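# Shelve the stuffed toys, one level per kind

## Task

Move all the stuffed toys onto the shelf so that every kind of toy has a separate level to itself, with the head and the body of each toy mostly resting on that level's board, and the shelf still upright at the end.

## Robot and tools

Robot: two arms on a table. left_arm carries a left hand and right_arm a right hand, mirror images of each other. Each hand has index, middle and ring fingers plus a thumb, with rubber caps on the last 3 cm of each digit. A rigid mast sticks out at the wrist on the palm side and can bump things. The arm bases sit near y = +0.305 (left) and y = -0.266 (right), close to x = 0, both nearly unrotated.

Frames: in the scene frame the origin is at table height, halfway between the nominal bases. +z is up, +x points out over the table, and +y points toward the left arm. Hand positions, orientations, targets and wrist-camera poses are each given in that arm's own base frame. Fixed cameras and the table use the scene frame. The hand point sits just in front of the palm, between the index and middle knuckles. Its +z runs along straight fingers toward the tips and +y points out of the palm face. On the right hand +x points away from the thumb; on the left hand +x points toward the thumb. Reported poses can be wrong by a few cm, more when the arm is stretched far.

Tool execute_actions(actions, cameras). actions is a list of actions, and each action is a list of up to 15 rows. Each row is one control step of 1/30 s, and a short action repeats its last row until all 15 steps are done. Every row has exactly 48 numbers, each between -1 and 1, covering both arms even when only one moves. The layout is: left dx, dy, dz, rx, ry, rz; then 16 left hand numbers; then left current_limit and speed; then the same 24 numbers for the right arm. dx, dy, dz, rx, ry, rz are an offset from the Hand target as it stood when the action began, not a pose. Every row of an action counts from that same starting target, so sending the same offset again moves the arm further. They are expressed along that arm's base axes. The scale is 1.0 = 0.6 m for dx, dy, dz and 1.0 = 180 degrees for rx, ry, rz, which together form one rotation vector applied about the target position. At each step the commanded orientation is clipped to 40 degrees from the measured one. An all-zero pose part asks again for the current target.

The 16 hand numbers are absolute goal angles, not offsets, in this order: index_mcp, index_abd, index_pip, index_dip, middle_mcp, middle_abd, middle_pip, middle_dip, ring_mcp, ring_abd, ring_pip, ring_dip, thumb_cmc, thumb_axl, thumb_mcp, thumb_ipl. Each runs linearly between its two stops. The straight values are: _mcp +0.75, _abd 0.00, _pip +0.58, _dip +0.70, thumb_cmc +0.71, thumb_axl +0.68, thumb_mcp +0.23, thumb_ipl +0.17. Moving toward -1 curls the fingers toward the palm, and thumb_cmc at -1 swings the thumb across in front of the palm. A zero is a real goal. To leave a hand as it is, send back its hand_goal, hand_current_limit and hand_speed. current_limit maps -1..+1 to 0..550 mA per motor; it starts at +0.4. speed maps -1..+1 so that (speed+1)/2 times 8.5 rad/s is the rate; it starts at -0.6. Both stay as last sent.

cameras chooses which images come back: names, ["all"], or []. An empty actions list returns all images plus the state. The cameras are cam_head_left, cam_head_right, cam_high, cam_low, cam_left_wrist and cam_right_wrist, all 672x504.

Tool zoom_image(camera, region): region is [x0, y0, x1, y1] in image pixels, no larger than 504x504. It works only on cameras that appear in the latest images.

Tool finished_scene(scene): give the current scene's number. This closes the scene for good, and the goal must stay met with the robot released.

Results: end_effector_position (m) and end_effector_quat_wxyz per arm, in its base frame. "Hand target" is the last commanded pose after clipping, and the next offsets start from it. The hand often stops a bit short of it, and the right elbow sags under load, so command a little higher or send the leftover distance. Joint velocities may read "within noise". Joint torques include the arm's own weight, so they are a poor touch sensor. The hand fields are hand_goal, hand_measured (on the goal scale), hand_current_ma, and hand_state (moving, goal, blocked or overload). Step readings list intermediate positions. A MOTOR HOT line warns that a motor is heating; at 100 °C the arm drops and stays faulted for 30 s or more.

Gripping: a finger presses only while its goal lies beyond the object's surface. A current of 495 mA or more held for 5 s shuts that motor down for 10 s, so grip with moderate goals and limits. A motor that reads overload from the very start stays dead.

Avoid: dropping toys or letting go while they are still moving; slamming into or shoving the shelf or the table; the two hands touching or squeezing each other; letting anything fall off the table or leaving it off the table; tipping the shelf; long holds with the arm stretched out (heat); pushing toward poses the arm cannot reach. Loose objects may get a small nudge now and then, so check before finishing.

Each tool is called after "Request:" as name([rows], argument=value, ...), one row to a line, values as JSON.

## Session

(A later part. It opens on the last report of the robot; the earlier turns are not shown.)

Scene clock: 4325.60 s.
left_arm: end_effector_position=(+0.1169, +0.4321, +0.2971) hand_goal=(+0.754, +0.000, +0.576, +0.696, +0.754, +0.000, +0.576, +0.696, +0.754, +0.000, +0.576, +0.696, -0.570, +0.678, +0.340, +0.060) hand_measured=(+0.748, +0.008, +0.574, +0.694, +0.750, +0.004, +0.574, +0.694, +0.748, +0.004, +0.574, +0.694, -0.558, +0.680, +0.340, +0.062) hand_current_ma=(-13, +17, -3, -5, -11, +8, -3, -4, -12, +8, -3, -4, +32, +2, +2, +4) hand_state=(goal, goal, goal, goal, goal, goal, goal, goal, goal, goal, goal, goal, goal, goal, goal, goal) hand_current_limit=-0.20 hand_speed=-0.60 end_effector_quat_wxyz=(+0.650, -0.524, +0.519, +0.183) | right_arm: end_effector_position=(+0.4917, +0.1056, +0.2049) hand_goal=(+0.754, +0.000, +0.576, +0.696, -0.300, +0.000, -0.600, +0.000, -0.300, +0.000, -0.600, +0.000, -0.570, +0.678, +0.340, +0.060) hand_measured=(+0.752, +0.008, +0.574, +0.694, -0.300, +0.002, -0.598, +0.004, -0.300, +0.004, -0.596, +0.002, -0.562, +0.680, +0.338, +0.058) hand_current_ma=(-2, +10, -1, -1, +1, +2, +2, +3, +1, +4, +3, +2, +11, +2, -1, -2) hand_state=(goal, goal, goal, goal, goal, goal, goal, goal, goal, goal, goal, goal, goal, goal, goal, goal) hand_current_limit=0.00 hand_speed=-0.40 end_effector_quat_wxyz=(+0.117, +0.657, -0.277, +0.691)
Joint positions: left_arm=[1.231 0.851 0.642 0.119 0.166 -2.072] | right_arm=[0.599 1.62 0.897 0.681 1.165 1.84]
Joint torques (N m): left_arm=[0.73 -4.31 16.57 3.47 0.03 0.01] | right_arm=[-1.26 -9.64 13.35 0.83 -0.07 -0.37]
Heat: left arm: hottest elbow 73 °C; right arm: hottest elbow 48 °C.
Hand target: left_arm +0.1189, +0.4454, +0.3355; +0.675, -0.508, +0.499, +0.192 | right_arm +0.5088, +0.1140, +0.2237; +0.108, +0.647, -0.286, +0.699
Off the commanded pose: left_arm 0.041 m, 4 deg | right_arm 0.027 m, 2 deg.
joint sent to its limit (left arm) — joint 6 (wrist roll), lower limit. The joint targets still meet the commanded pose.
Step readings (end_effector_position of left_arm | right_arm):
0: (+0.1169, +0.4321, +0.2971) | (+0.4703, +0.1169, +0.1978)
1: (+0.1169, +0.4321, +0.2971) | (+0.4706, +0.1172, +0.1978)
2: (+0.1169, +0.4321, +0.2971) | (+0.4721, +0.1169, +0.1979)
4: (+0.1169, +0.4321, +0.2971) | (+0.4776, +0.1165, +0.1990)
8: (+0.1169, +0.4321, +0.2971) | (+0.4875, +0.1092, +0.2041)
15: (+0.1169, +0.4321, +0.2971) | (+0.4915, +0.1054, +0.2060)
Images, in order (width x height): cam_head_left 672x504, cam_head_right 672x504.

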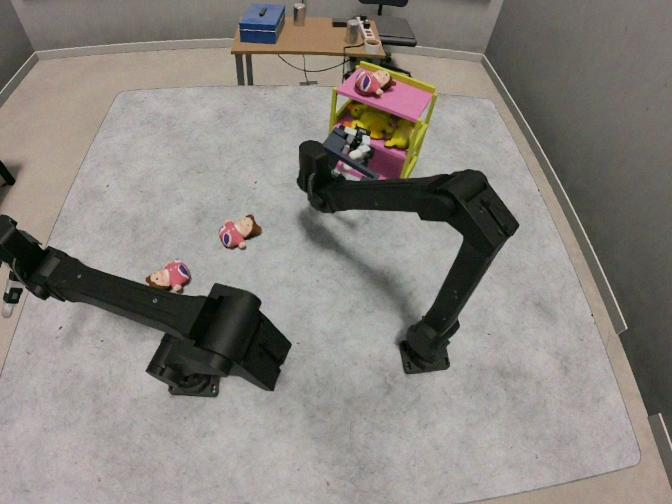

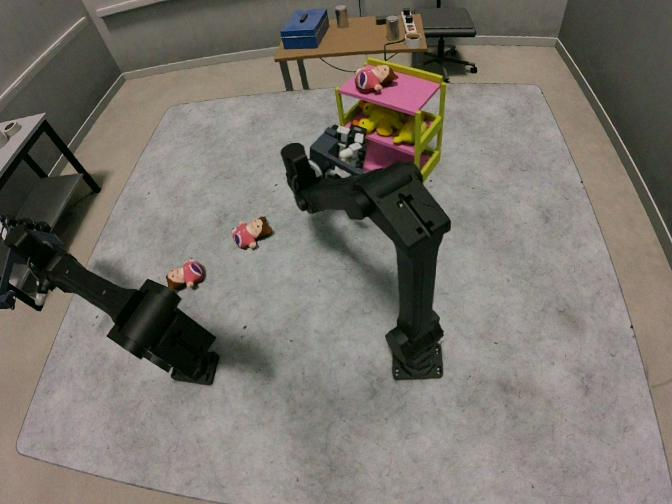

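Request:
execute_actions([
  [[0,0,0,0,0,0,0.754,0,0.576,0.696,0.754,0,0.576,0.696,0.754,0,0.576,0.696,-0.57,0.678,0.34,0.06,-0.2,-0.6,0.024,-0.0125,0.0,0,0,0,0.754,0,0.576,0.696,-0.3,0,-0.6,0,-0.3,0,-0.6,0,-0.57,0.678,0.34,0.06,0,-0.4]],
], cameras=["cam_head_left","cam_head_right"])

Request:
zoom_image(camera="cam_head_right", region=[320, 50, 460, 190])

Request:
zoom_image(camera="cam_head_left", region=[310, 60, 460, 210])

Scene clock: 4333.67 s.
left_arm: end_effector_position=(+0.1169, +0.4321, +0.2971) hand_goal=(+0.754, +0.000, +0.576, +0.696, +0.754, +0.000, +0.576, +0.696, +0.754, +0.000, +0.576, +0.696, -0.570, +0.678, +0.340, +0.060) hand_measured=(+0.748, +0.008, +0.574, +0.694, +0.750, +0.004, +0.574, +0.694, +0.748, +0.004, +0.574, +0.694, -0.558, +0.680, +0.340, +0.062) hand_current_ma=(-13, +17, -3, -5, -11, +8, -3, -4, -12, +8, -3, -4, +32, +2, +2, +4) hand_state=(goal, goal, goal, goal, goal, goal, goal, goal, goal, goal, goal, goal, goal, goal, goal, goal) hand_current_limit=-0.20 hand_speed=-0.60 end_effector_quat_wxyz=(+0.650, -0.524, +0.519, +0.183) | right_arm: end_effector_position=(+0.5052, +0.1017, +0.2050) hand_goal=(+0.754, +0.000, +0.576, +0.696, -0.300, +0.000, -0.600, +0.000, -0.300, +0.000, -0.600, +0.000, -0.570, +0.678, +0.340, +0.060) hand_measured=(+0.756, +0.008, +0.578, +0.696, -0.300, +0.002, -0.598, +0.004, -0.300, +0.004, -0.596, +0.002, -0.562, +0.680, +0.338, +0.058) hand_current_ma=(+2, +10, +1, +0, +1, +2, +2, +3, +1, +4, +3, +2, +11, +2, -1, -2) hand_state=(goal, goal, goal, goal, goal, goal, goal, goal, goal, goal, goal, goal, goal, goal, goal, goal) hand_current_limit=0.00 hand_speed=-0.40 end_effector_quat_wxyz=(+0.115, +0.658, -0.275, +0.691)
Joint positions: left_arm=[1.231 0.851 0.642 0.119 0.166 -2.072] | right_arm=[0.576 1.637 0.92 0.674 1.135 1.84]
Joint torques (N m): left_arm=[0.56 -4.37 16.58 3.37 0.03 0.01] | right_arm=[-1.61 -9.76 13.52 0.85 -0.01 -0.36]
Heat: left arm: hottest elbow 73 °C; right arm: hottest elbow 49 °C.
Hand target: left_arm +0.1189, +0.4454, +0.3355; +0.675, -0.508, +0.499, +0.192 | right_arm +0.5230, +0.1065, +0.2237; +0.108, +0.647, -0.286, +0.699
Off the commanded pose: left_arm 0.041 m, 4 deg | right_arm 0.026 m, 2 deg.
joint sent to its limit (left arm) — joint 6 (wrist roll), lower limit. The joint targets still meet the commanded pose.
Step readings (end_effector_position of left_arm | right_arm):
0: (+0.1169, +0.4321, +0.2971) | (+0.4917, +0.1056, +0.2049)
1: (+0.1169, +0.4321, +0.2971) | (+0.4918, +0.1057, +0.2049)
2: (+0.1169, +0.4321, +0.2971) | (+0.4927, +0.1059, +0.2047)
4: (+0.1169, +0.4321, +0.2971) | (+0.4961, +0.1056, +0.2049)
8: (+0.1169, +0.4321, +0.2971) | (+0.5035, +0.1027, +0.2053)
15: (+0.1169, +0.4321, +0.2971) | (+0.5052, +0.1016, +0.2049)
Images, in order (width x height): cam_head_left 672x504, cam_head_right 672x504.

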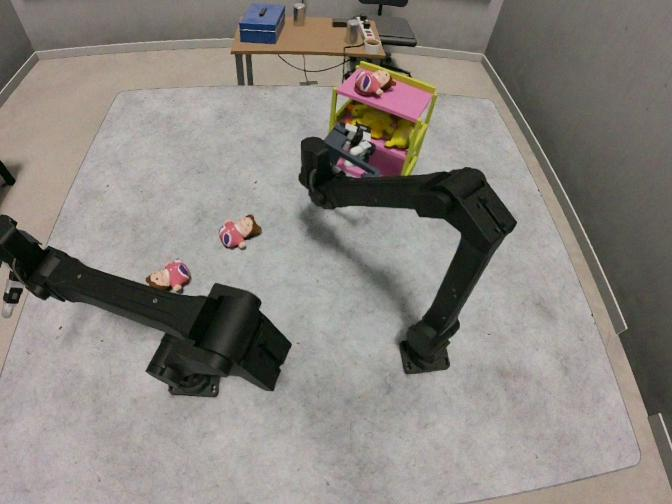

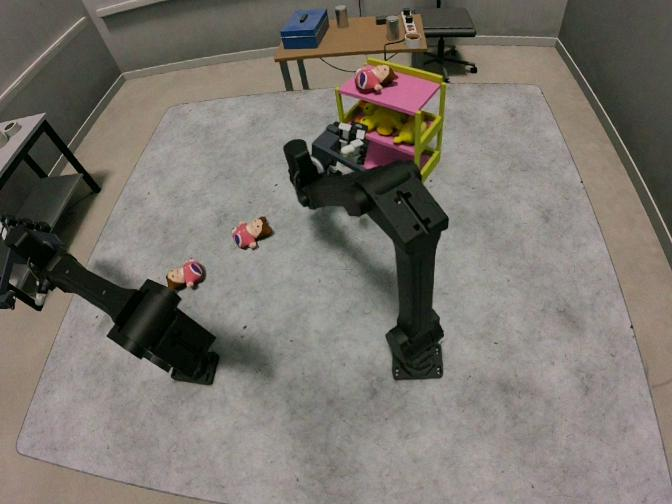

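Scaled by 3.600 from the camera's 672x504 image, which has a finer 960x720 frame.

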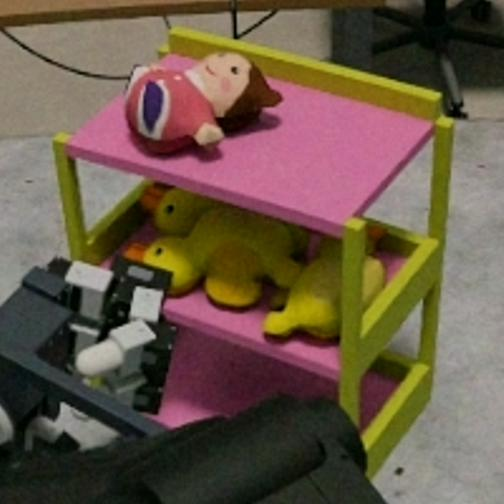

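Scaled by 3.360 from the camera's 672x504 image, which has a finer 960x720 frame.

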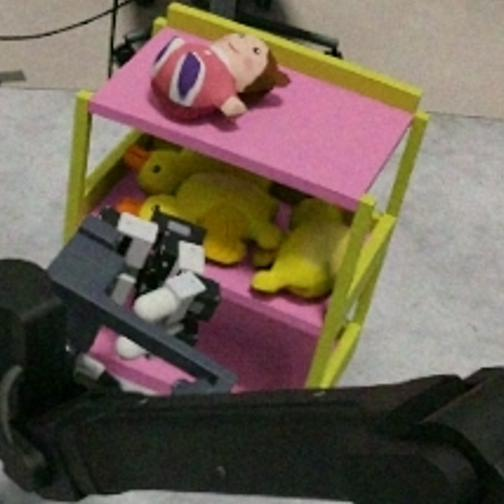

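Request:
execute_actions([
  [[0,0,0,0,0,0,0.754,0,0.576,0.696,0.754,0,0.576,0.696,0.754,0,0.576,0.696,-0.57,0.678,0.34,0.06,-0.2,-0.6,-0.14,0.09,0.01,0,0,0,0.754,0,0.576,0.696,-0.3,0,-0.6,0,-0.3,0,-0.6,0,-0.57,0.678,0.34,0.06,0,-0.4]],
  [[0,0,0,0,0,0,0.754,0,0.576,0.696,0.754,0,0.576,0.696,0.754,0,0.576,0.696,-0.57,0.678,0.34,0.06,-0.2,-0.6,-0.06,0.0,0.16,0,0,0,0.754,0,0.576,0.696,-0.3,0,-0.6,0,-0.3,0,-0.6,0,-0.57,0.678,0.34,0.06,0,-0.4]],
], cameras=["all"])

Request:
zoom_image(camera="cam_head_right", region=[320, 50, 460, 190])

Request:
zoom_image(camera="cam_head_left", region=[310, 60, 460, 210])

Request:
zoom_image(camera="cam_head_left", region=[130, 190, 290, 310])

Scene clock: 4344.67 s.
left_arm: end_effector_position=(+0.1169, +0.4321, +0.2971) hand_goal=(+0.754, +0.000, +0.576, +0.696, +0.754, +0.000, +0.576, +0.696, +0.754, +0.000, +0.576, +0.696, -0.570, +0.678, +0.340, +0.060) hand_measured=(+0.748, +0.008, +0.574, +0.694, +0.750, +0.004, +0.574, +0.694, +0.748, +0.004, +0.574, +0.694, -0.558, +0.680, +0.340, +0.062) hand_current_ma=(-13, +17, -3, -5, -11, +8, -3, -4, -12, +8, -3, -4, +32, +2, +2, +4) hand_state=(goal, goal, goal, goal, goal, goal, goal, goal, goal, goal, goal, goal, goal, goal, goal, goal) hand_current_limit=-0.20 hand_speed=-0.60 end_effector_quat_wxyz=(+0.650, -0.524, +0.519, +0.183) | right_arm: end_effector_position=(+0.3974, +0.1502, +0.3092) hand_goal=(+0.754, +0.000, +0.576, +0.696, -0.300, +0.000, -0.600, +0.000, -0.300, +0.000, -0.600, +0.000, -0.570, +0.678, +0.340, +0.060) hand_measured=(+0.752, +0.008, +0.578, +0.698, -0.300, +0.002, -0.598, +0.004, -0.300, +0.004, -0.596, +0.002, -0.560, +0.680, +0.338, +0.058) hand_current_ma=(-2, +10, +1, +1, +1, +2, +2, +3, +1, +4, +3, +2, +13, +2, -1, -2) hand_state=(goal, goal, goal, goal, goal, goal, goal, goal, goal, goal, goal, goal, goal, goal, goal, goal) hand_current_limit=0.00 hand_speed=-0.40 end_effector_quat_wxyz=(+0.124, +0.652, -0.272, +0.697)
Joint positions: left_arm=[1.231 0.851 0.642 0.119 0.166 -2.072] | right_arm=[0.814 1.36 0.909 0.465 1.386 1.777]
Joint torques (N m): left_arm=[0.09 -4.37 16.55 3.48 0.07 0] | right_arm=[-0.38 -7.82 13.46 0.59 0.13 -0.22]
Heat: left arm: hottest elbow 74 °C; right arm: hottest elbow 50 °C.
Hand target: left_arm +0.1189, +0.4454, +0.3355; +0.675, -0.508, +0.499, +0.192 | right_arm +0.4031, +0.1604, +0.3256; +0.108, +0.647, -0.286, +0.699
Off the commanded pose: left_arm 0.041 m, 4 deg | right_arm 0.020 m, 2 deg.
joint sent to its limit (left arm) — joint 6 (wrist roll), lower limit. The joint targets still meet the commanded pose.
Step readings (end_effector_position of left_arm | right_arm):
0: (+0.1169, +0.4321, +0.2971) | (+0.5052, +0.1017, +0.2050)
1: (+0.1169, +0.4321, +0.2971) | (+0.5049, +0.1014, +0.2050)
2: (+0.1169, +0.4321, +0.2971) | (+0.4999, +0.1022, +0.2052)
4: (+0.1169, +0.4321, +0.2971) | (+0.4862, +0.1082, +0.2077)
8: (+0.1169, +0.4321, +0.2971) | (+0.4592, +0.1459, +0.2193)
15: (+0.1169, +0.4321, +0.2971) | (+0.4424, +0.1678, +0.2301)
16: (+0.1169, +0.4321, +0.2971) | (+0.4421, +0.1674, +0.2302)
17: (+0.1169, +0.4321, +0.2971) | (+0.4399, +0.1656, +0.2323)
19: (+0.1169, +0.4321, +0.2971) | (+0.4329, +0.1610, +0.2434)
23: (+0.1169, +0.4321, +0.2971) | (+0.4134, +0.1542, +0.2874)
30: (+0.1169, +0.4321, +0.2971) | (+0.3971, +0.1498, +0.3142)
camera_calibration:
cam_left_wrist: T_world_to_cam=[[0.168645, 0.019202, 0.98549, -0.356089], [0.220458, -0.975217, -0.0187249, 0.348462], [0.960706, 0.220417, -0.168699, -0.0373518], [0, 0, 0, 1]] pos_world=[0.0191154, 0.354897, 0.351146]
cam_right_wrist: T_world_to_cam=[[-0.246401, -0.371101, -0.895305, 0.460459], [-0.267677, 0.913912, -0.305145, 0.0161199], [0.93147, 0.164465, -0.324524, -0.171295], [0, 0, 0, 1]] pos_world=[0.277328, 0.184317, 0.361581]

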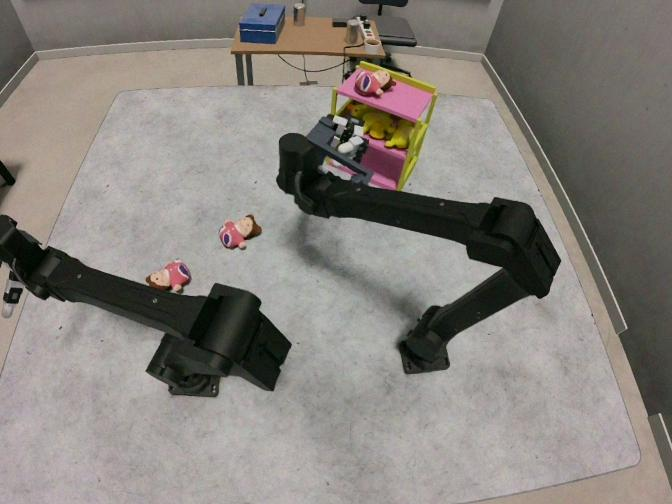

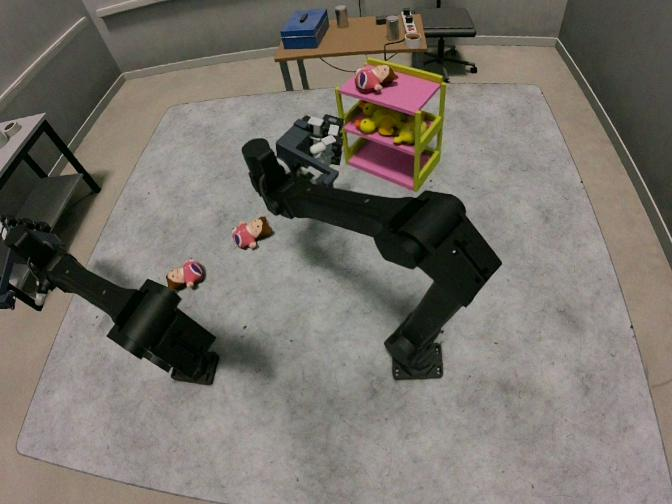

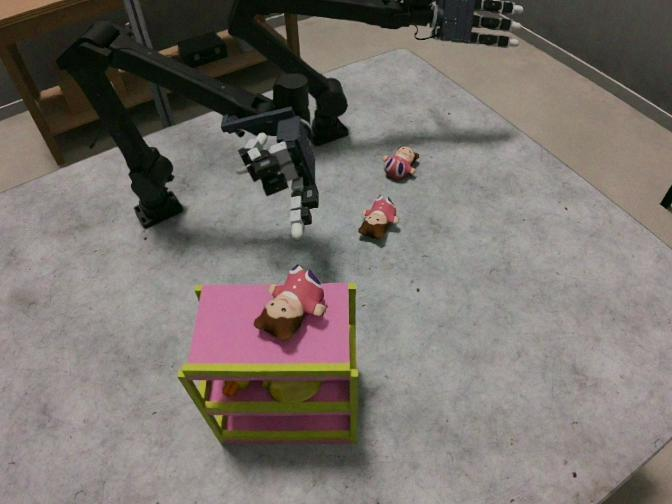

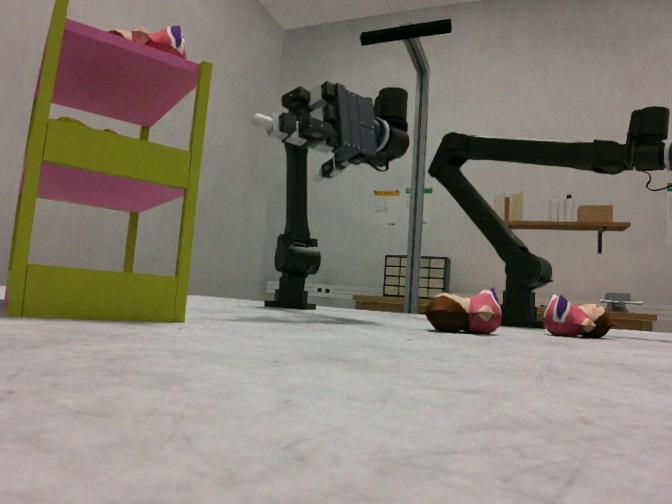

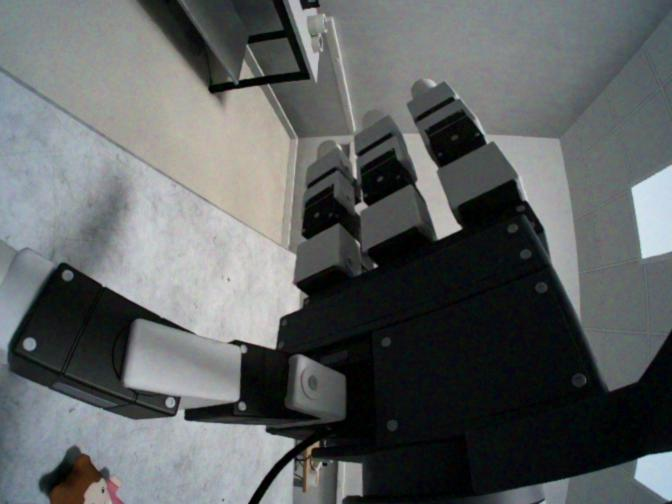

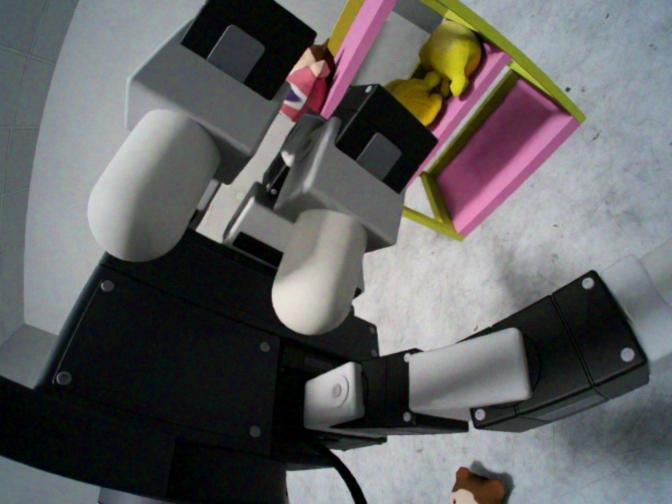

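Scaled by 3.600 from the camera's 672x504 image, which has a finer 960x720 frame.

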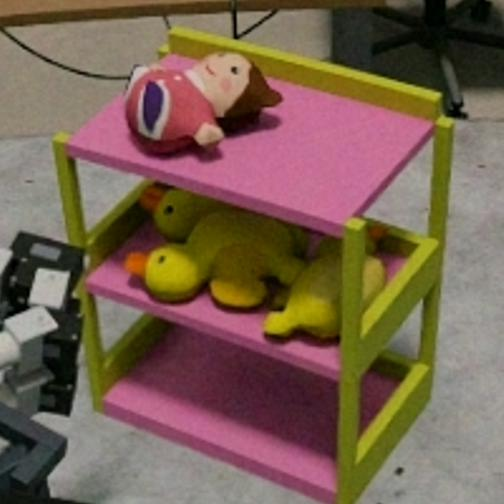

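Scaled by 3.360 from the camera's 672x504 image, which has a finer 960x720 frame.

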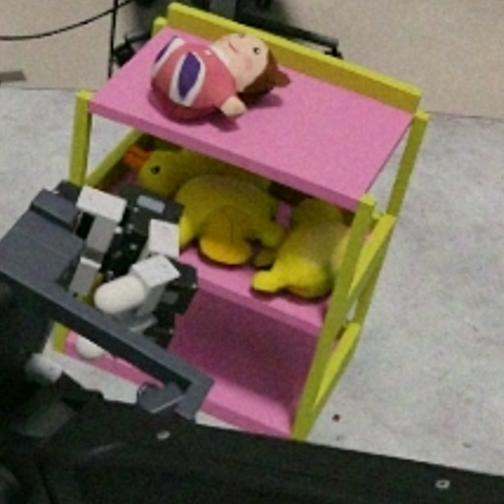

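Scaled by 3.150 from the camera's 672x504 image, which has a finer 960x720 frame.

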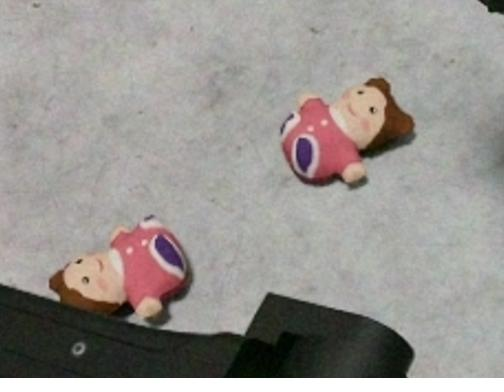

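Request:
execute_actions([
  [[0,0,0,0,0,0,0.754,0,0.576,0.696,0.754,0,0.576,0.696,0.754,0,0.576,0.696,-0.57,0.678,0.34,0.06,-0.2,-0.6,0,0.14,-0.02,0.0446,0.0048,0.1053,0.3,0,0.4,0.5,-0.2,0,-0.1,0.2,0.3,0,0,0.4,-0.57,0.678,0.34,0.06,0,-0.4]],
  [[0,0,0,0,0,0,0.754,0,0.576,0.696,0.754,0,0.576,0.696,0.754,0,0.576,0.696,-0.57,0.678,0.34,0.06,-0.2,-0.6,0,0.14,-0.04,0.0446,0.0048,0.1053,-0.04,0,0.358,0.478,-0.04,0,0.358,0.478,1,0,0.9,0.9,-0.57,0.678,0.34,0.06,0,-0.4]],
  [[0,0,0,0,0,0,0.754,0,0.576,0.696,0.754,0,0.576,0.696,0.754,0,0.576,0.696,-0.57,0.678,0.34,0.06,-0.2,-0.6,0,0.14,-0.05,0.0446,0.0048,0.1053,-0.04,0,0.358,0.478,-0.04,0,0.358,0.478,1,0,0.9,0.9,-0.57,0.678,0.34,0.06,0,-0.4]],
  [[0,0,0,0,0,0,0.754,0,0.576,0.696,0.754,0,0.576,0.696,0.754,0,0.576,0.696,-0.57,0.678,0.34,0.06,-0.2,-0.6,0,0.14,-0.05,0.0446,0.0048,0.1053,-0.04,0,0.358,0.478,-0.04,0,0.358,0.478,1,0,0.9,0.9,-0.57,0.678,0.34,0.06,0,-0.4]],
], cameras=["cam_head_left","cam_low","cam_right_wrist"])

Scene clock: 4521.37 s.
left_arm: end_effector_position=(+0.1169, +0.4321, +0.2971) hand_goal=(+0.754, +0.000, +0.576, +0.696, +0.754, +0.000, +0.576, +0.696, +0.754, +0.000, +0.576, +0.696, -0.570, +0.678, +0.340, +0.060) hand_measured=(+0.748, +0.008, +0.574, +0.694, +0.750, +0.004, +0.574, +0.694, +0.748, +0.004, +0.574, +0.694, -0.558, +0.680, +0.340, +0.062) hand_current_ma=(-13, +17, -3, -5, -11, +8, -3, -4, -12, +8, -3, -4, +32, +2, +2, +4) hand_state=(goal, goal, goal, goal, goal, goal, goal, goal, goal, goal, goal, goal, goal, goal, goal, goal) hand_current_limit=-0.20 hand_speed=-0.60 end_effector_quat_wxyz=(+0.650, -0.524, +0.519, +0.183) | right_arm: end_effector_position=(+0.3955, +0.4896, +0.2031) hand_goal=(-0.040, +0.000, +0.358, +0.478, -0.040, +0.000, +0.358, +0.478, +1.000, +0.000, +0.900, +0.900, -0.570, +0.678, +0.340, +0.060) hand_measured=(-0.044, +0.008, +0.360, +0.482, -0.044, +0.002, +0.356, +0.474, +0.994, +0.004, +0.896, +0.898, -0.560, +0.680, +0.340, +0.058) hand_current_ma=(-5, +9, +1, +3, -5, +2, -2, -3, -9, +4, -4, -2, +13, +2, -1, -2) hand_state=(goal, goal, goal, goal, goal, goal, goal, goal, goal, goal, goal, goal, goal, goal, goal, goal) hand_current_limit=0.00 hand_speed=-0.40 end_effector_quat_wxyz=(-0.427, +0.696, +0.099, +0.568)
Joint positions: left_arm=[1.231 0.851 0.642 0.119 0.166 -2.072] | right_arm=[1.066 1.605 0.908 0.707 0.279 2.071]
Joint torques (N m): left_arm=[0.56 -4.31 16.57 3.47 0.08 0.01] | right_arm=[-1.26 -11.81 11.45 2.81 -0.17 -0.18]
Heat: left arm: hottest elbow 74 °C; right arm: hottest elbow 51 °C.
Hand target: left_arm +0.1189, +0.4454, +0.3355; +0.675, -0.508, +0.499, +0.192 | right_arm +0.4031, +0.4965, +0.2296; -0.500, +0.707, +0.001, +0.500
Off the commanded pose: left_arm 0.041 m, 4 deg | right_arm 0.028 m, 16 deg.
joint sent to its limit (left arm) — joint 6 (wrist roll), lower limit. The joint targets still meet the commanded pose.
joint sent to its limit (right arm) — joint 6 (wrist roll), upper limit. The joint targets are off in orientation, not in position.
Step readings (end_effector_position of left_arm | right_arm):
0: (+0.1169, +0.4321, +0.2971) | (+0.3973, +0.1502, +0.3092)
1: (+0.1169, +0.4321, +0.2971) | (+0.3977, +0.1512, +0.3090)
2: (+0.1169, +0.4321, +0.2971) | (+0.4006, +0.1560, +0.3084)
4: (+0.1169, +0.4321, +0.2971) | (+0.4049, +0.1775, +0.3054)
8: (+0.1169, +0.4321, +0.2971) | (+0.3945, +0.2253, +0.2955)
15: (+0.1169, +0.4321, +0.2971) | (+0.3914, +0.2345, +0.2803)
16: (+0.1169, +0.4321, +0.2971) | (+0.3922, +0.2352, +0.2793)
17: (+0.1169, +0.4321, +0.2971) | (+0.3954, +0.2406, +0.2782)
19: (+0.1169, +0.4321, +0.2971) | (+0.4006, +0.2630, +0.2764)
23: (+0.1169, +0.4321, +0.2971) | (+0.3931, +0.3058, +0.2781)
30: (+0.1169, +0.4321, +0.2971) | (+0.3931, +0.3200, +0.2762)
31: (+0.1169, +0.4321, +0.2971) | (+0.3940, +0.3218, +0.2753)
32: (+0.1169, +0.4321, +0.2971) | (+0.3965, +0.3300, +0.2752)
34: (+0.1169, +0.4321, +0.2971) | (+0.4005, +0.3558, +0.2756)
38: (+0.1169, +0.4321, +0.2971) | (+0.3959, +0.3951, +0.2696)
45: (+0.1169, +0.4321, +0.2971) | (+0.3978, +0.4107, +0.2510)
46: (+0.1169, +0.4321, +0.2971) | (+0.3977, +0.4129, +0.2509)
47: (+0.1169, +0.4321, +0.2971) | (+0.3979, +0.4214, +0.2517)
49: (+0.1169, +0.4321, +0.2971) | (+0.3970, +0.4452, +0.2532)
53: (+0.1169, +0.4321, +0.2971) | (+0.3927, +0.4761, +0.2352)
60: (+0.1169, +0.4321, +0.2971) | (+0.3928, +0.4901, +0.2013)
camera_calibration:
cam_right_wrist: T_world_to_cam=[[0.126235, -0.123575, -0.984273, 0.240452], [-0.991935, -0.0270673, -0.12382, 0.383515], [-0.0113405, 0.991966, -0.125996, -0.332324], [0, 0, 0, 1]] pos_world=[0.3463, 0.369748, 0.242286]
Images, in order (width x height): cam_head_left 672x504, cam_low 672x504, cam_right_wrist 672x504.

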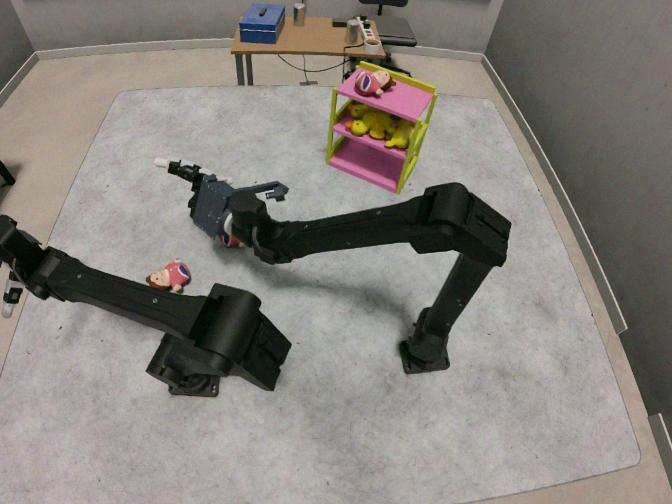

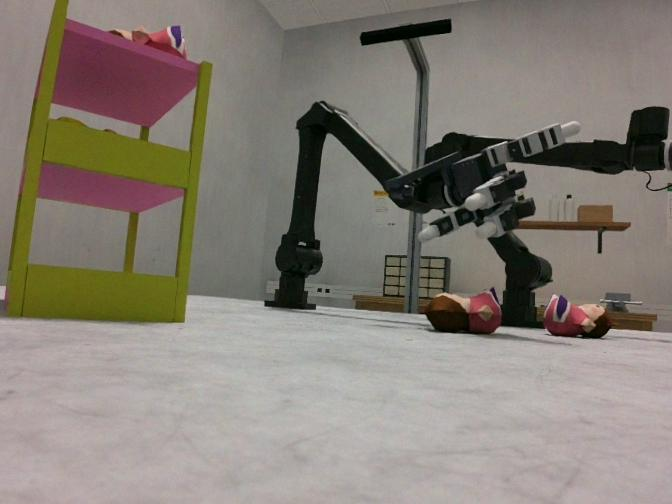

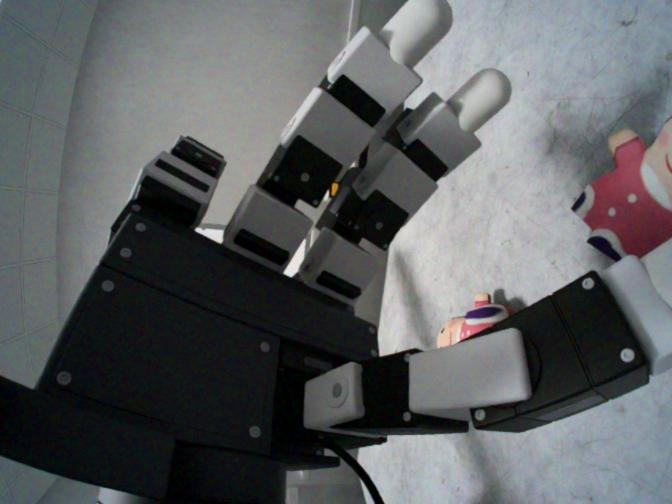

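Request:
execute_actions([
  [[0,0,0,0,0,0,0.754,0,0.576,0.696,0.754,0,0.576,0.696,0.754,0,0.576,0.696,-0.57,0.678,0.34,0.06,-0.2,-0.6,-0.01,0.014,-0.12,-0.0589,-0.0589,0,-0.04,0,0.358,0.478,-0.04,0,0.358,0.478,1,0,0.9,0.9,-0.57,0.678,0.34,0.06,0,-0.4]],
], cameras=["cam_head_left","cam_low","cam_right_wrist"])

Scene clock: 4542.10 s.
left_arm: end_effector_position=(+0.1169, +0.4321, +0.2971) hand_goal=(+0.754, +0.000, +0.576, +0.696, +0.754, +0.000, +0.576, +0.696, +0.754, +0.000, +0.576, +0.696, -0.570, +0.678, +0.340, +0.060) hand_measured=(+0.748, +0.008, +0.574, +0.694, +0.750, +0.004, +0.574, +0.694, +0.748, +0.004, +0.574, +0.694, -0.558, +0.680, +0.340, +0.062) hand_current_ma=(-13, +17, -3, -5, -11, +8, -3, -4, -12, +8, -3, -4, +32, +2, +2, +4) hand_state=(goal, goal, goal, goal, goal, goal, goal, goal, goal, goal, goal, goal, goal, goal, goal, goal) hand_current_limit=-0.20 hand_speed=-0.60 end_effector_quat_wxyz=(+0.650, -0.524, +0.519, +0.183) | right_arm: end_effector_position=(+0.3989, +0.4996, +0.1446) hand_goal=(-0.040, +0.000, +0.358, +0.478, -0.040, +0.000, +0.358, +0.478, +1.000, +0.000, +0.900, +0.900, -0.570, +0.678, +0.340, +0.060) hand_measured=(-0.044, +0.008, +0.360, +0.482, -0.044, +0.002, +0.356, +0.474, +0.994, +0.004, +0.896, +0.898, -0.560, +0.680, +0.340, +0.058) hand_current_ma=(-5, +9, +1, +3, -5, +2, -2, -3, -9, +4, -4, -2, +13, +2, -1, -2) hand_state=(goal, goal, goal, goal, goal, goal, goal, goal, goal, goal, goal, goal, goal, goal, goal, goal) hand_current_limit=0.00 hand_speed=-0.40 end_effector_quat_wxyz=(-0.414, +0.711, +0.105, +0.558)
Joint positions: left_arm=[1.231 0.851 0.642 0.119 0.166 -2.072] | right_arm=[1.071 1.732 0.908 0.788 0.286 2.072]
Joint torques (N m): left_arm=[0.85 -3.9 16.61 3.52 0.02 0.03] | right_arm=[-0.03 -12.04 8.8 2.93 0.15 -0.2]
Heat: left arm: hottest elbow 75 °C; right arm: hottest elbow 50 °C.
Hand target: left_arm +0.1189, +0.4454, +0.3355; +0.675, -0.508, +0.499, +0.192 | right_arm +0.3971, +0.5050, +0.1577; -0.431, +0.701, +0.093, +0.561
Off the commanded pose: left_arm 0.041 m, 4 deg | right_arm 0.014 m, 3 deg.
joint sent to its limit (left arm) — joint 6 (wrist roll), lower limit. The joint targets still meet the commanded pose.
joint sent to its limit (right arm) — joint 6 (wrist roll), upper limit. The joint targets still meet the commanded pose.
Step readings (end_effector_position of left_arm | right_arm):
0: (+0.1169, +0.4321, +0.2971) | (+0.3955, +0.4896, +0.2031)
1: (+0.1169, +0.4321, +0.2971) | (+0.3956, +0.4896, +0.2033)
2: (+0.1169, +0.4321, +0.2971) | (+0.3958, +0.4901, +0.2035)
4: (+0.1169, +0.4321, +0.2971) | (+0.3974, +0.4922, +0.2009)
8: (+0.1169, +0.4321, +0.2971) | (+0.3994, +0.4965, +0.1728)
15: (+0.1169, +0.4321, +0.2971) | (+0.3990, +0.4987, +0.1426)
camera_calibration:
cam_right_wrist: T_world_to_cam=[[0.103954, -0.163441, -0.981061, 0.211992], [-0.994506, -0.029271, -0.100503, 0.378609], [-0.0122904, 0.986119, -0.165586, -0.34055], [0, 0, 0, 1]] pos_world=[0.350306, 0.381553, 0.189638]
Images, in order (width x height): cam_head_left 672x504, cam_low 672x504, cam_right_wrist 672x504.

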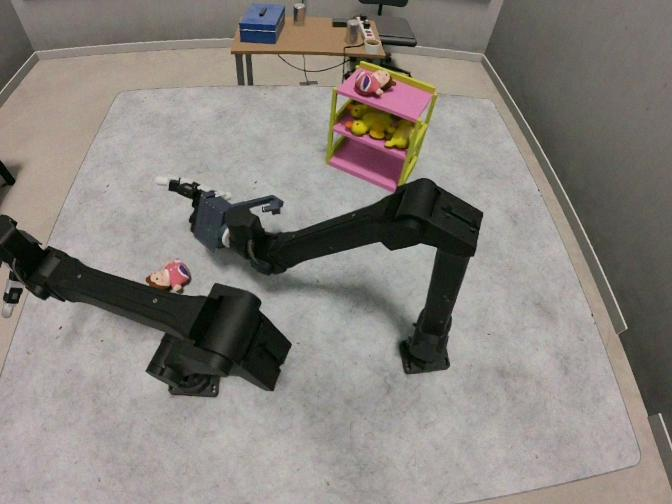

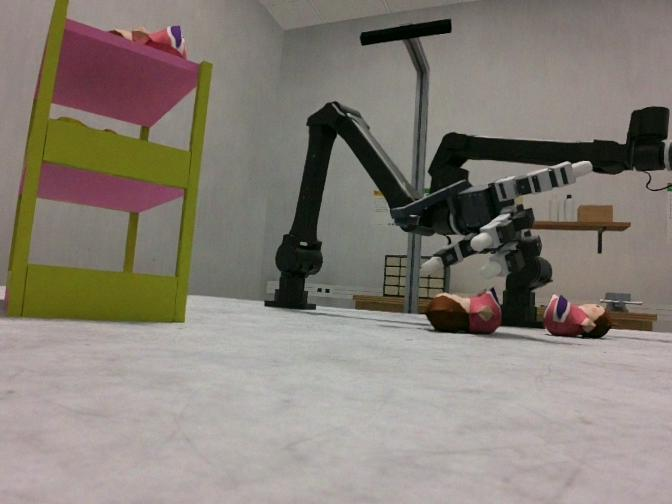

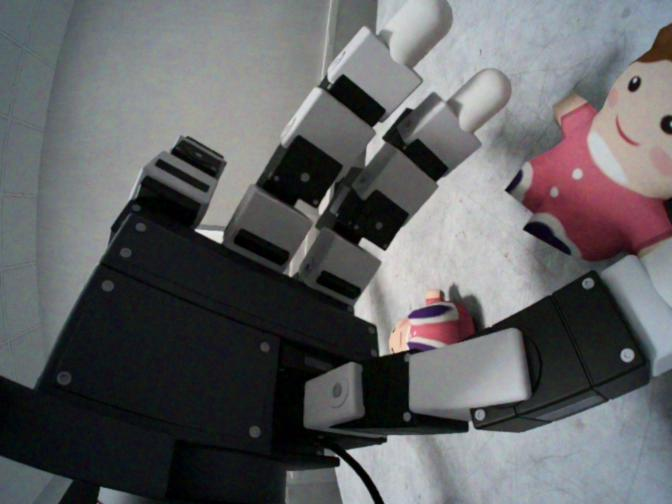

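Request:
execute_actions([
  [[0,0,0,0,0,0,0.754,0,0.576,0.696,0.754,0,0.576,0.696,0.754,0,0.576,0.696,-0.57,0.678,0.34,0.06,-0.2,-0.6,0.033,0.038,-0.06,0,0,0,-0.04,0,0.358,0.478,-0.04,0,0.358,0.478,1,0,0.9,0.9,-0.57,0.678,0.34,0.06,0,-0.4]],
], cameras=["cam_head_left","cam_low","cam_right_wrist"])

Scene clock: 4587.10 s.
left_arm: end_effector_position=(+0.1169, +0.4321, +0.2971) hand_goal=(+0.754, +0.000, +0.576, +0.696, +0.754, +0.000, +0.576, +0.696, +0.754, +0.000, +0.576, +0.696, -0.570, +0.678, +0.340, +0.060) hand_measured=(+0.748, +0.008, +0.574, +0.694, +0.750, +0.004, +0.574, +0.694, +0.748, +0.004, +0.574, +0.694, -0.558, +0.680, +0.340, +0.062) hand_current_ma=(-13, +17, -3, -5, -11, +8, -3, -4, -12, +8, -3, -4, +32, +2, +2, +4) hand_state=(goal, goal, goal, goal, goal, goal, goal, goal, goal, goal, goal, goal, goal, goal, goal, goal) hand_current_limit=-0.20 hand_speed=-0.60 end_effector_quat_wxyz=(+0.650, -0.524, +0.519, +0.183) | right_arm: end_effector_position=(+0.4017, +0.5068, +0.0844) hand_goal=(-0.040, +0.000, +0.358, +0.478, -0.040, +0.000, +0.358, +0.478, +1.000, +0.000, +0.900, +0.900, -0.570, +0.678, +0.340, +0.060) hand_measured=(-0.040, +0.000, +0.360, +0.480, -0.044, +0.002, +0.356, +0.474, +0.994, +0.004, +0.896, +0.898, -0.560, +0.680, +0.340, +0.058) hand_current_ma=(+0, +0, +2, +2, -5, +2, -2, -3, -9, +4, -4, -2, +13, +2, -1, -2) hand_state=(goal, goal, goal, goal, goal, goal, goal, goal, goal, goal, goal, goal, goal, goal, goal, goal) hand_current_limit=0.00 hand_speed=-0.40 end_effector_quat_wxyz=(-0.400, +0.727, +0.115, +0.545)
Joint positions: left_arm=[1.231 0.851 0.642 0.119 0.166 -2.072] | right_arm=[1.071 1.862 0.919 0.854 0.279 2.072]
Joint torques (N m): left_arm=[0.44 -3.9 16.53 3.56 0.06 0] | right_arm=[-1.03 -13.57 11.99 2.99 -0.12 -0.18]
Heat: left arm: hottest elbow 75 °C; right arm: hottest elbow 46 °C.
Hand target: left_arm +0.1189, +0.4454, +0.3355; +0.675, -0.508, +0.499, +0.192 | right_arm +0.4168, +0.5277, +0.1216; -0.431, +0.701, +0.093, +0.561
Off the commanded pose: left_arm 0.041 m, 4 deg | right_arm 0.045 m, 6 deg.
joint sent to its limit (left arm) — joint 6 (wrist roll), lower limit. The joint targets still meet the commanded pose.
joint sent to its limit (right arm) — joint 6 (wrist roll), upper limit. The joint targets are off in position, not in orientation.
Step readings (end_effector_position of left_arm | right_arm):
0: (+0.1169, +0.4321, +0.2971) | (+0.3989, +0.4996, +0.1446)
1: (+0.1169, +0.4321, +0.2971) | (+0.3989, +0.4996, +0.1447)
2: (+0.1169, +0.4321, +0.2971) | (+0.3992, +0.5000, +0.1445)
4: (+0.1169, +0.4321, +0.2971) | (+0.4002, +0.5024, +0.1401)
8: (+0.1169, +0.4321, +0.2971) | (+0.4015, +0.5059, +0.1085)
15: (+0.1169, +0.4321, +0.2971) | (+0.4010, +0.5054, +0.0823)
camera_calibration:
cam_right_wrist: T_world_to_cam=[[0.0799993, -0.208138, -0.974822, 0.18558], [-0.996508, -0.0401826, -0.0731994, 0.379526], [-0.0239353, 0.977274, -0.210626, -0.344721], [0, 0, 0, 1]] pos_world=[0.355103, 0.390764, 0.136082]
Images, in order (width x height): cam_head_left 672x504, cam_low 672x504, cam_right_wrist 672x504.

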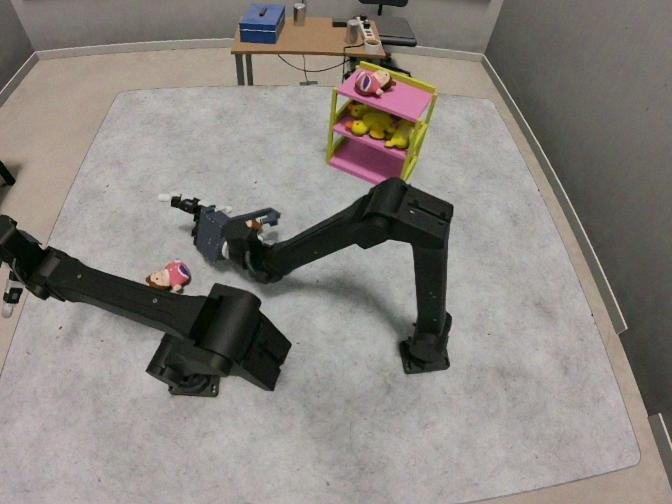

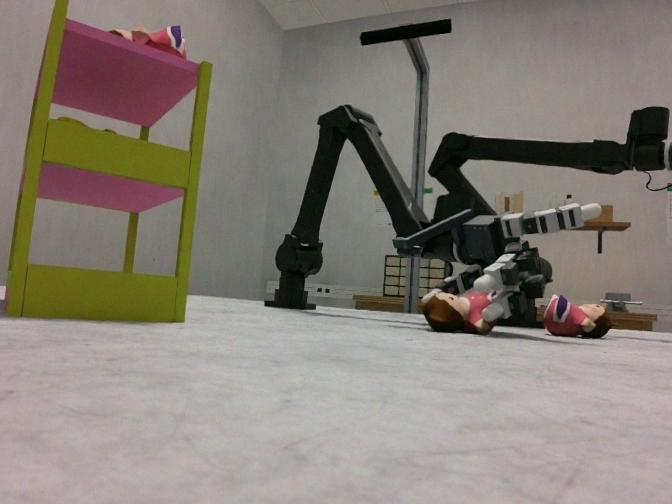

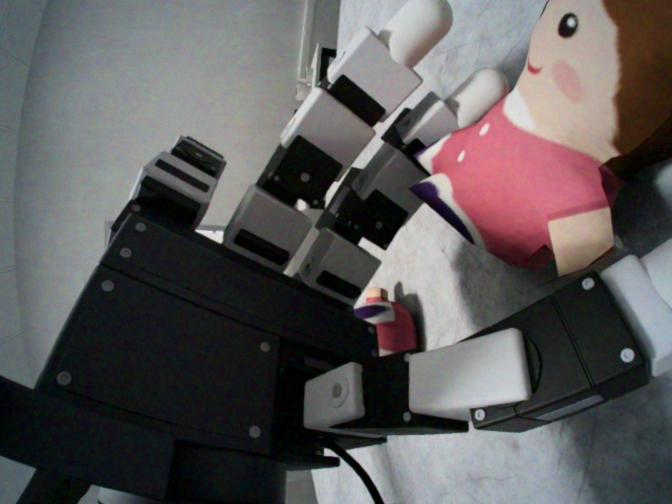

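Request:
execute_actions([
  [[0,0,0,0,0,0,0.754,0,0.576,0.696,0.754,0,0.576,0.696,0.754,0,0.576,0.696,-0.57,0.678,0.34,0.06,-0.2,-0.6,0,0,0.06,0,0,0,-0.04,0,0.358,0.478,-0.04,0,0.358,0.478,1,0,0.9,0.9,-0.57,0.678,0.34,0.06,0,-0.4]],
  [[0,0,0,0,0,0,0.754,0,0.576,0.696,0.754,0,0.576,0.696,0.754,0,0.576,0.696,-0.57,0.678,0.34,0.06,-0.2,-0.6,0.028,0.027,0.01,0,0,0,-0.04,0,0.358,0.478,-0.04,0,0.358,0.478,1,0,0.9,0.9,-0.57,0.678,0.34,0.06,0,-0.4]],
], cameras=["cam_head_left","cam_low","cam_right_wrist"])

Scene clock: 4598.93 s.
left_arm: end_effector_position=(+0.1169, +0.4321, +0.2971) hand_goal=(+0.754, +0.000, +0.576, +0.696, +0.754, +0.000, +0.576, +0.696, +0.754, +0.000, +0.576, +0.696, -0.570, +0.678, +0.340, +0.060) hand_measured=(+0.748, +0.008, +0.574, +0.694, +0.750, +0.004, +0.574, +0.694, +0.748, +0.004, +0.574, +0.694, -0.558, +0.680, +0.340, +0.062) hand_current_ma=(-13, +17, -3, -5, -11, +8, -3, -4, -12, +8, -3, -4, +32, +2, +2, +4) hand_state=(goal, goal, goal, goal, goal, goal, goal, goal, goal, goal, goal, goal, goal, goal, goal, goal) hand_current_limit=-0.20 hand_speed=-0.60 end_effector_quat_wxyz=(+0.650, -0.524, +0.519, +0.183) | right_arm: end_effector_position=(+0.4200, +0.5265, +0.1400) hand_goal=(-0.040, +0.000, +0.358, +0.478, -0.040, +0.000, +0.358, +0.478, +1.000, +0.000, +0.900, +0.900, -0.570, +0.678, +0.340, +0.060) hand_measured=(-0.040, +0.002, +0.360, +0.480, -0.044, +0.002, +0.356, +0.474, +0.994, +0.004, +0.896, +0.898, -0.560, +0.680, +0.340, +0.058) hand_current_ma=(+0, +1, +2, +2, -5, +2, -2, -3, -9, +4, -4, -2, +13, +2, -1, -2) hand_state=(goal, goal, goal, goal, goal, goal, goal, goal, goal, goal, goal, goal, goal, goal, goal, goal) hand_current_limit=0.00 hand_speed=-0.40 end_effector_quat_wxyz=(-0.414, +0.713, +0.108, +0.556)
Joint positions: left_arm=[1.231 0.851 0.642 0.119 0.166 -2.072] | right_arm=[1.058 1.804 1.008 0.755 0.267 2.072]
Joint torques (N m): left_arm=[0.44 -4.48 16.61 3.4 0.04 0.04] | right_arm=[-1.55 -12.16 13.68 1.65 -0.12 -0.18]
Heat: left arm: hottest elbow 75 °C; right arm: hottest elbow 47 °C.
Hand target: left_arm +0.1189, +0.4454, +0.3355; +0.675, -0.508, +0.499, +0.192 | right_arm +0.4337, +0.5439, +0.1635; -0.431, +0.701, +0.093, +0.561
Off the commanded pose: left_arm 0.041 m, 4 deg | right_arm 0.032 m, 3 deg.
joint sent to its limit (left arm) — joint 6 (wrist roll), lower limit. The joint targets still meet the commanded pose.
joint sent to its limit (right arm) — joint 6 (wrist roll), upper limit. The joint targets still meet the commanded pose.
Step readings (end_effector_position of left_arm | right_arm):
0: (+0.1169, +0.4321, +0.2971) | (+0.4017, +0.5068, +0.0844)
1: (+0.1169, +0.4321, +0.2971) | (+0.4017, +0.5068, +0.0847)
2: (+0.1169, +0.4321, +0.2971) | (+0.4017, +0.5069, +0.0855)
4: (+0.1169, +0.4321, +0.2971) | (+0.4014, +0.5063, +0.0896)
8: (+0.1169, +0.4321, +0.2971) | (+0.4014, +0.5064, +0.1108)
15: (+0.1169, +0.4321, +0.2971) | (+0.4051, +0.5131, +0.1354)
16: (+0.1169, +0.4321, +0.2971) | (+0.4050, +0.5131, +0.1351)
17: (+0.1169, +0.4321, +0.2971) | (+0.4051, +0.5133, +0.1345)
19: (+0.1169, +0.4321, +0.2971) | (+0.4071, +0.5156, +0.1343)
23: (+0.1169, +0.4321, +0.2971) | (+0.4149, +0.5228, +0.1395)
30: (+0.1169, +0.4321, +0.2971) | (+0.4200, +0.5266, +0.1448)
camera_calibration:
cam_right_wrist: T_world_to_cam=[[0.10159, -0.167366, -0.980647, 0.212687], [-0.994647, -0.0357904, -0.0969322, 0.402831], [-0.0188745, 0.985245, -0.170106, -0.363812], [0, 0, 0, 1]] pos_world=[0.372201, 0.408458, 0.185731]
Images, in order (width x height): cam_head_left 672x504, cam_low 672x504, cam_right_wrist 672x504.

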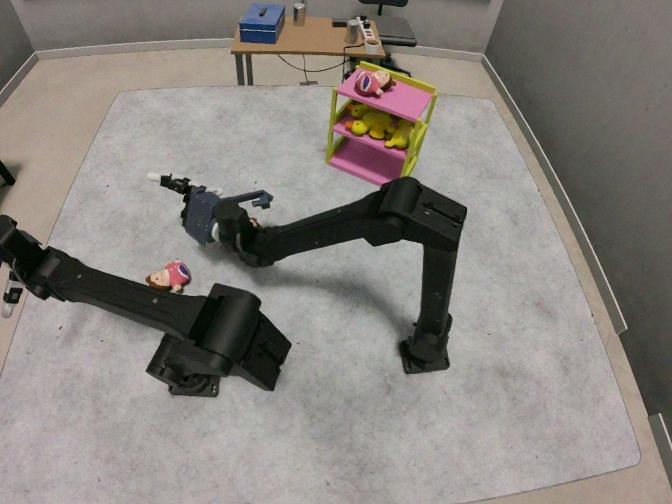

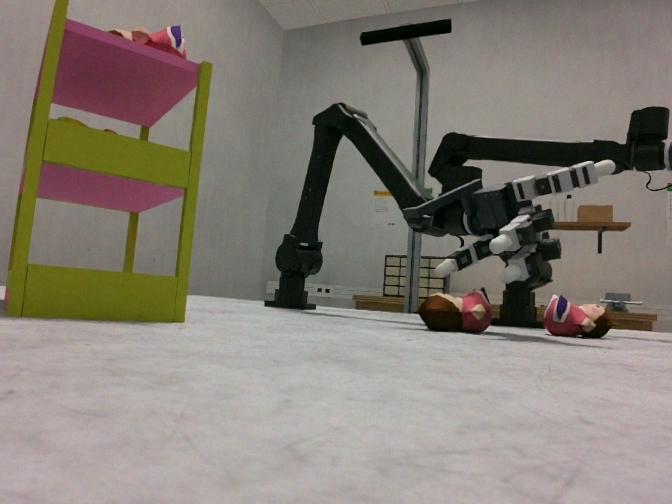

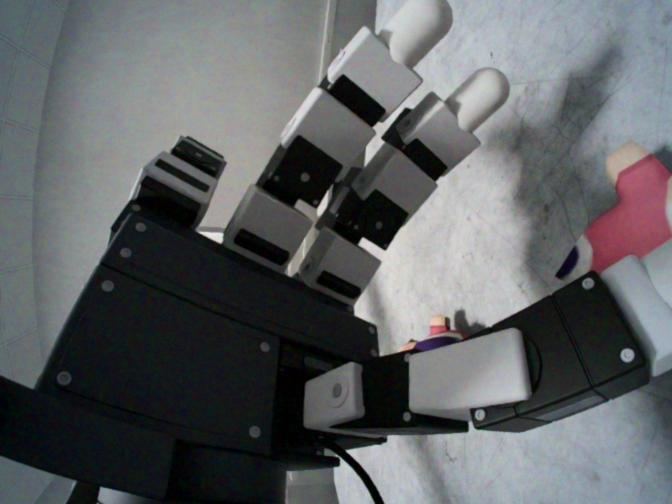

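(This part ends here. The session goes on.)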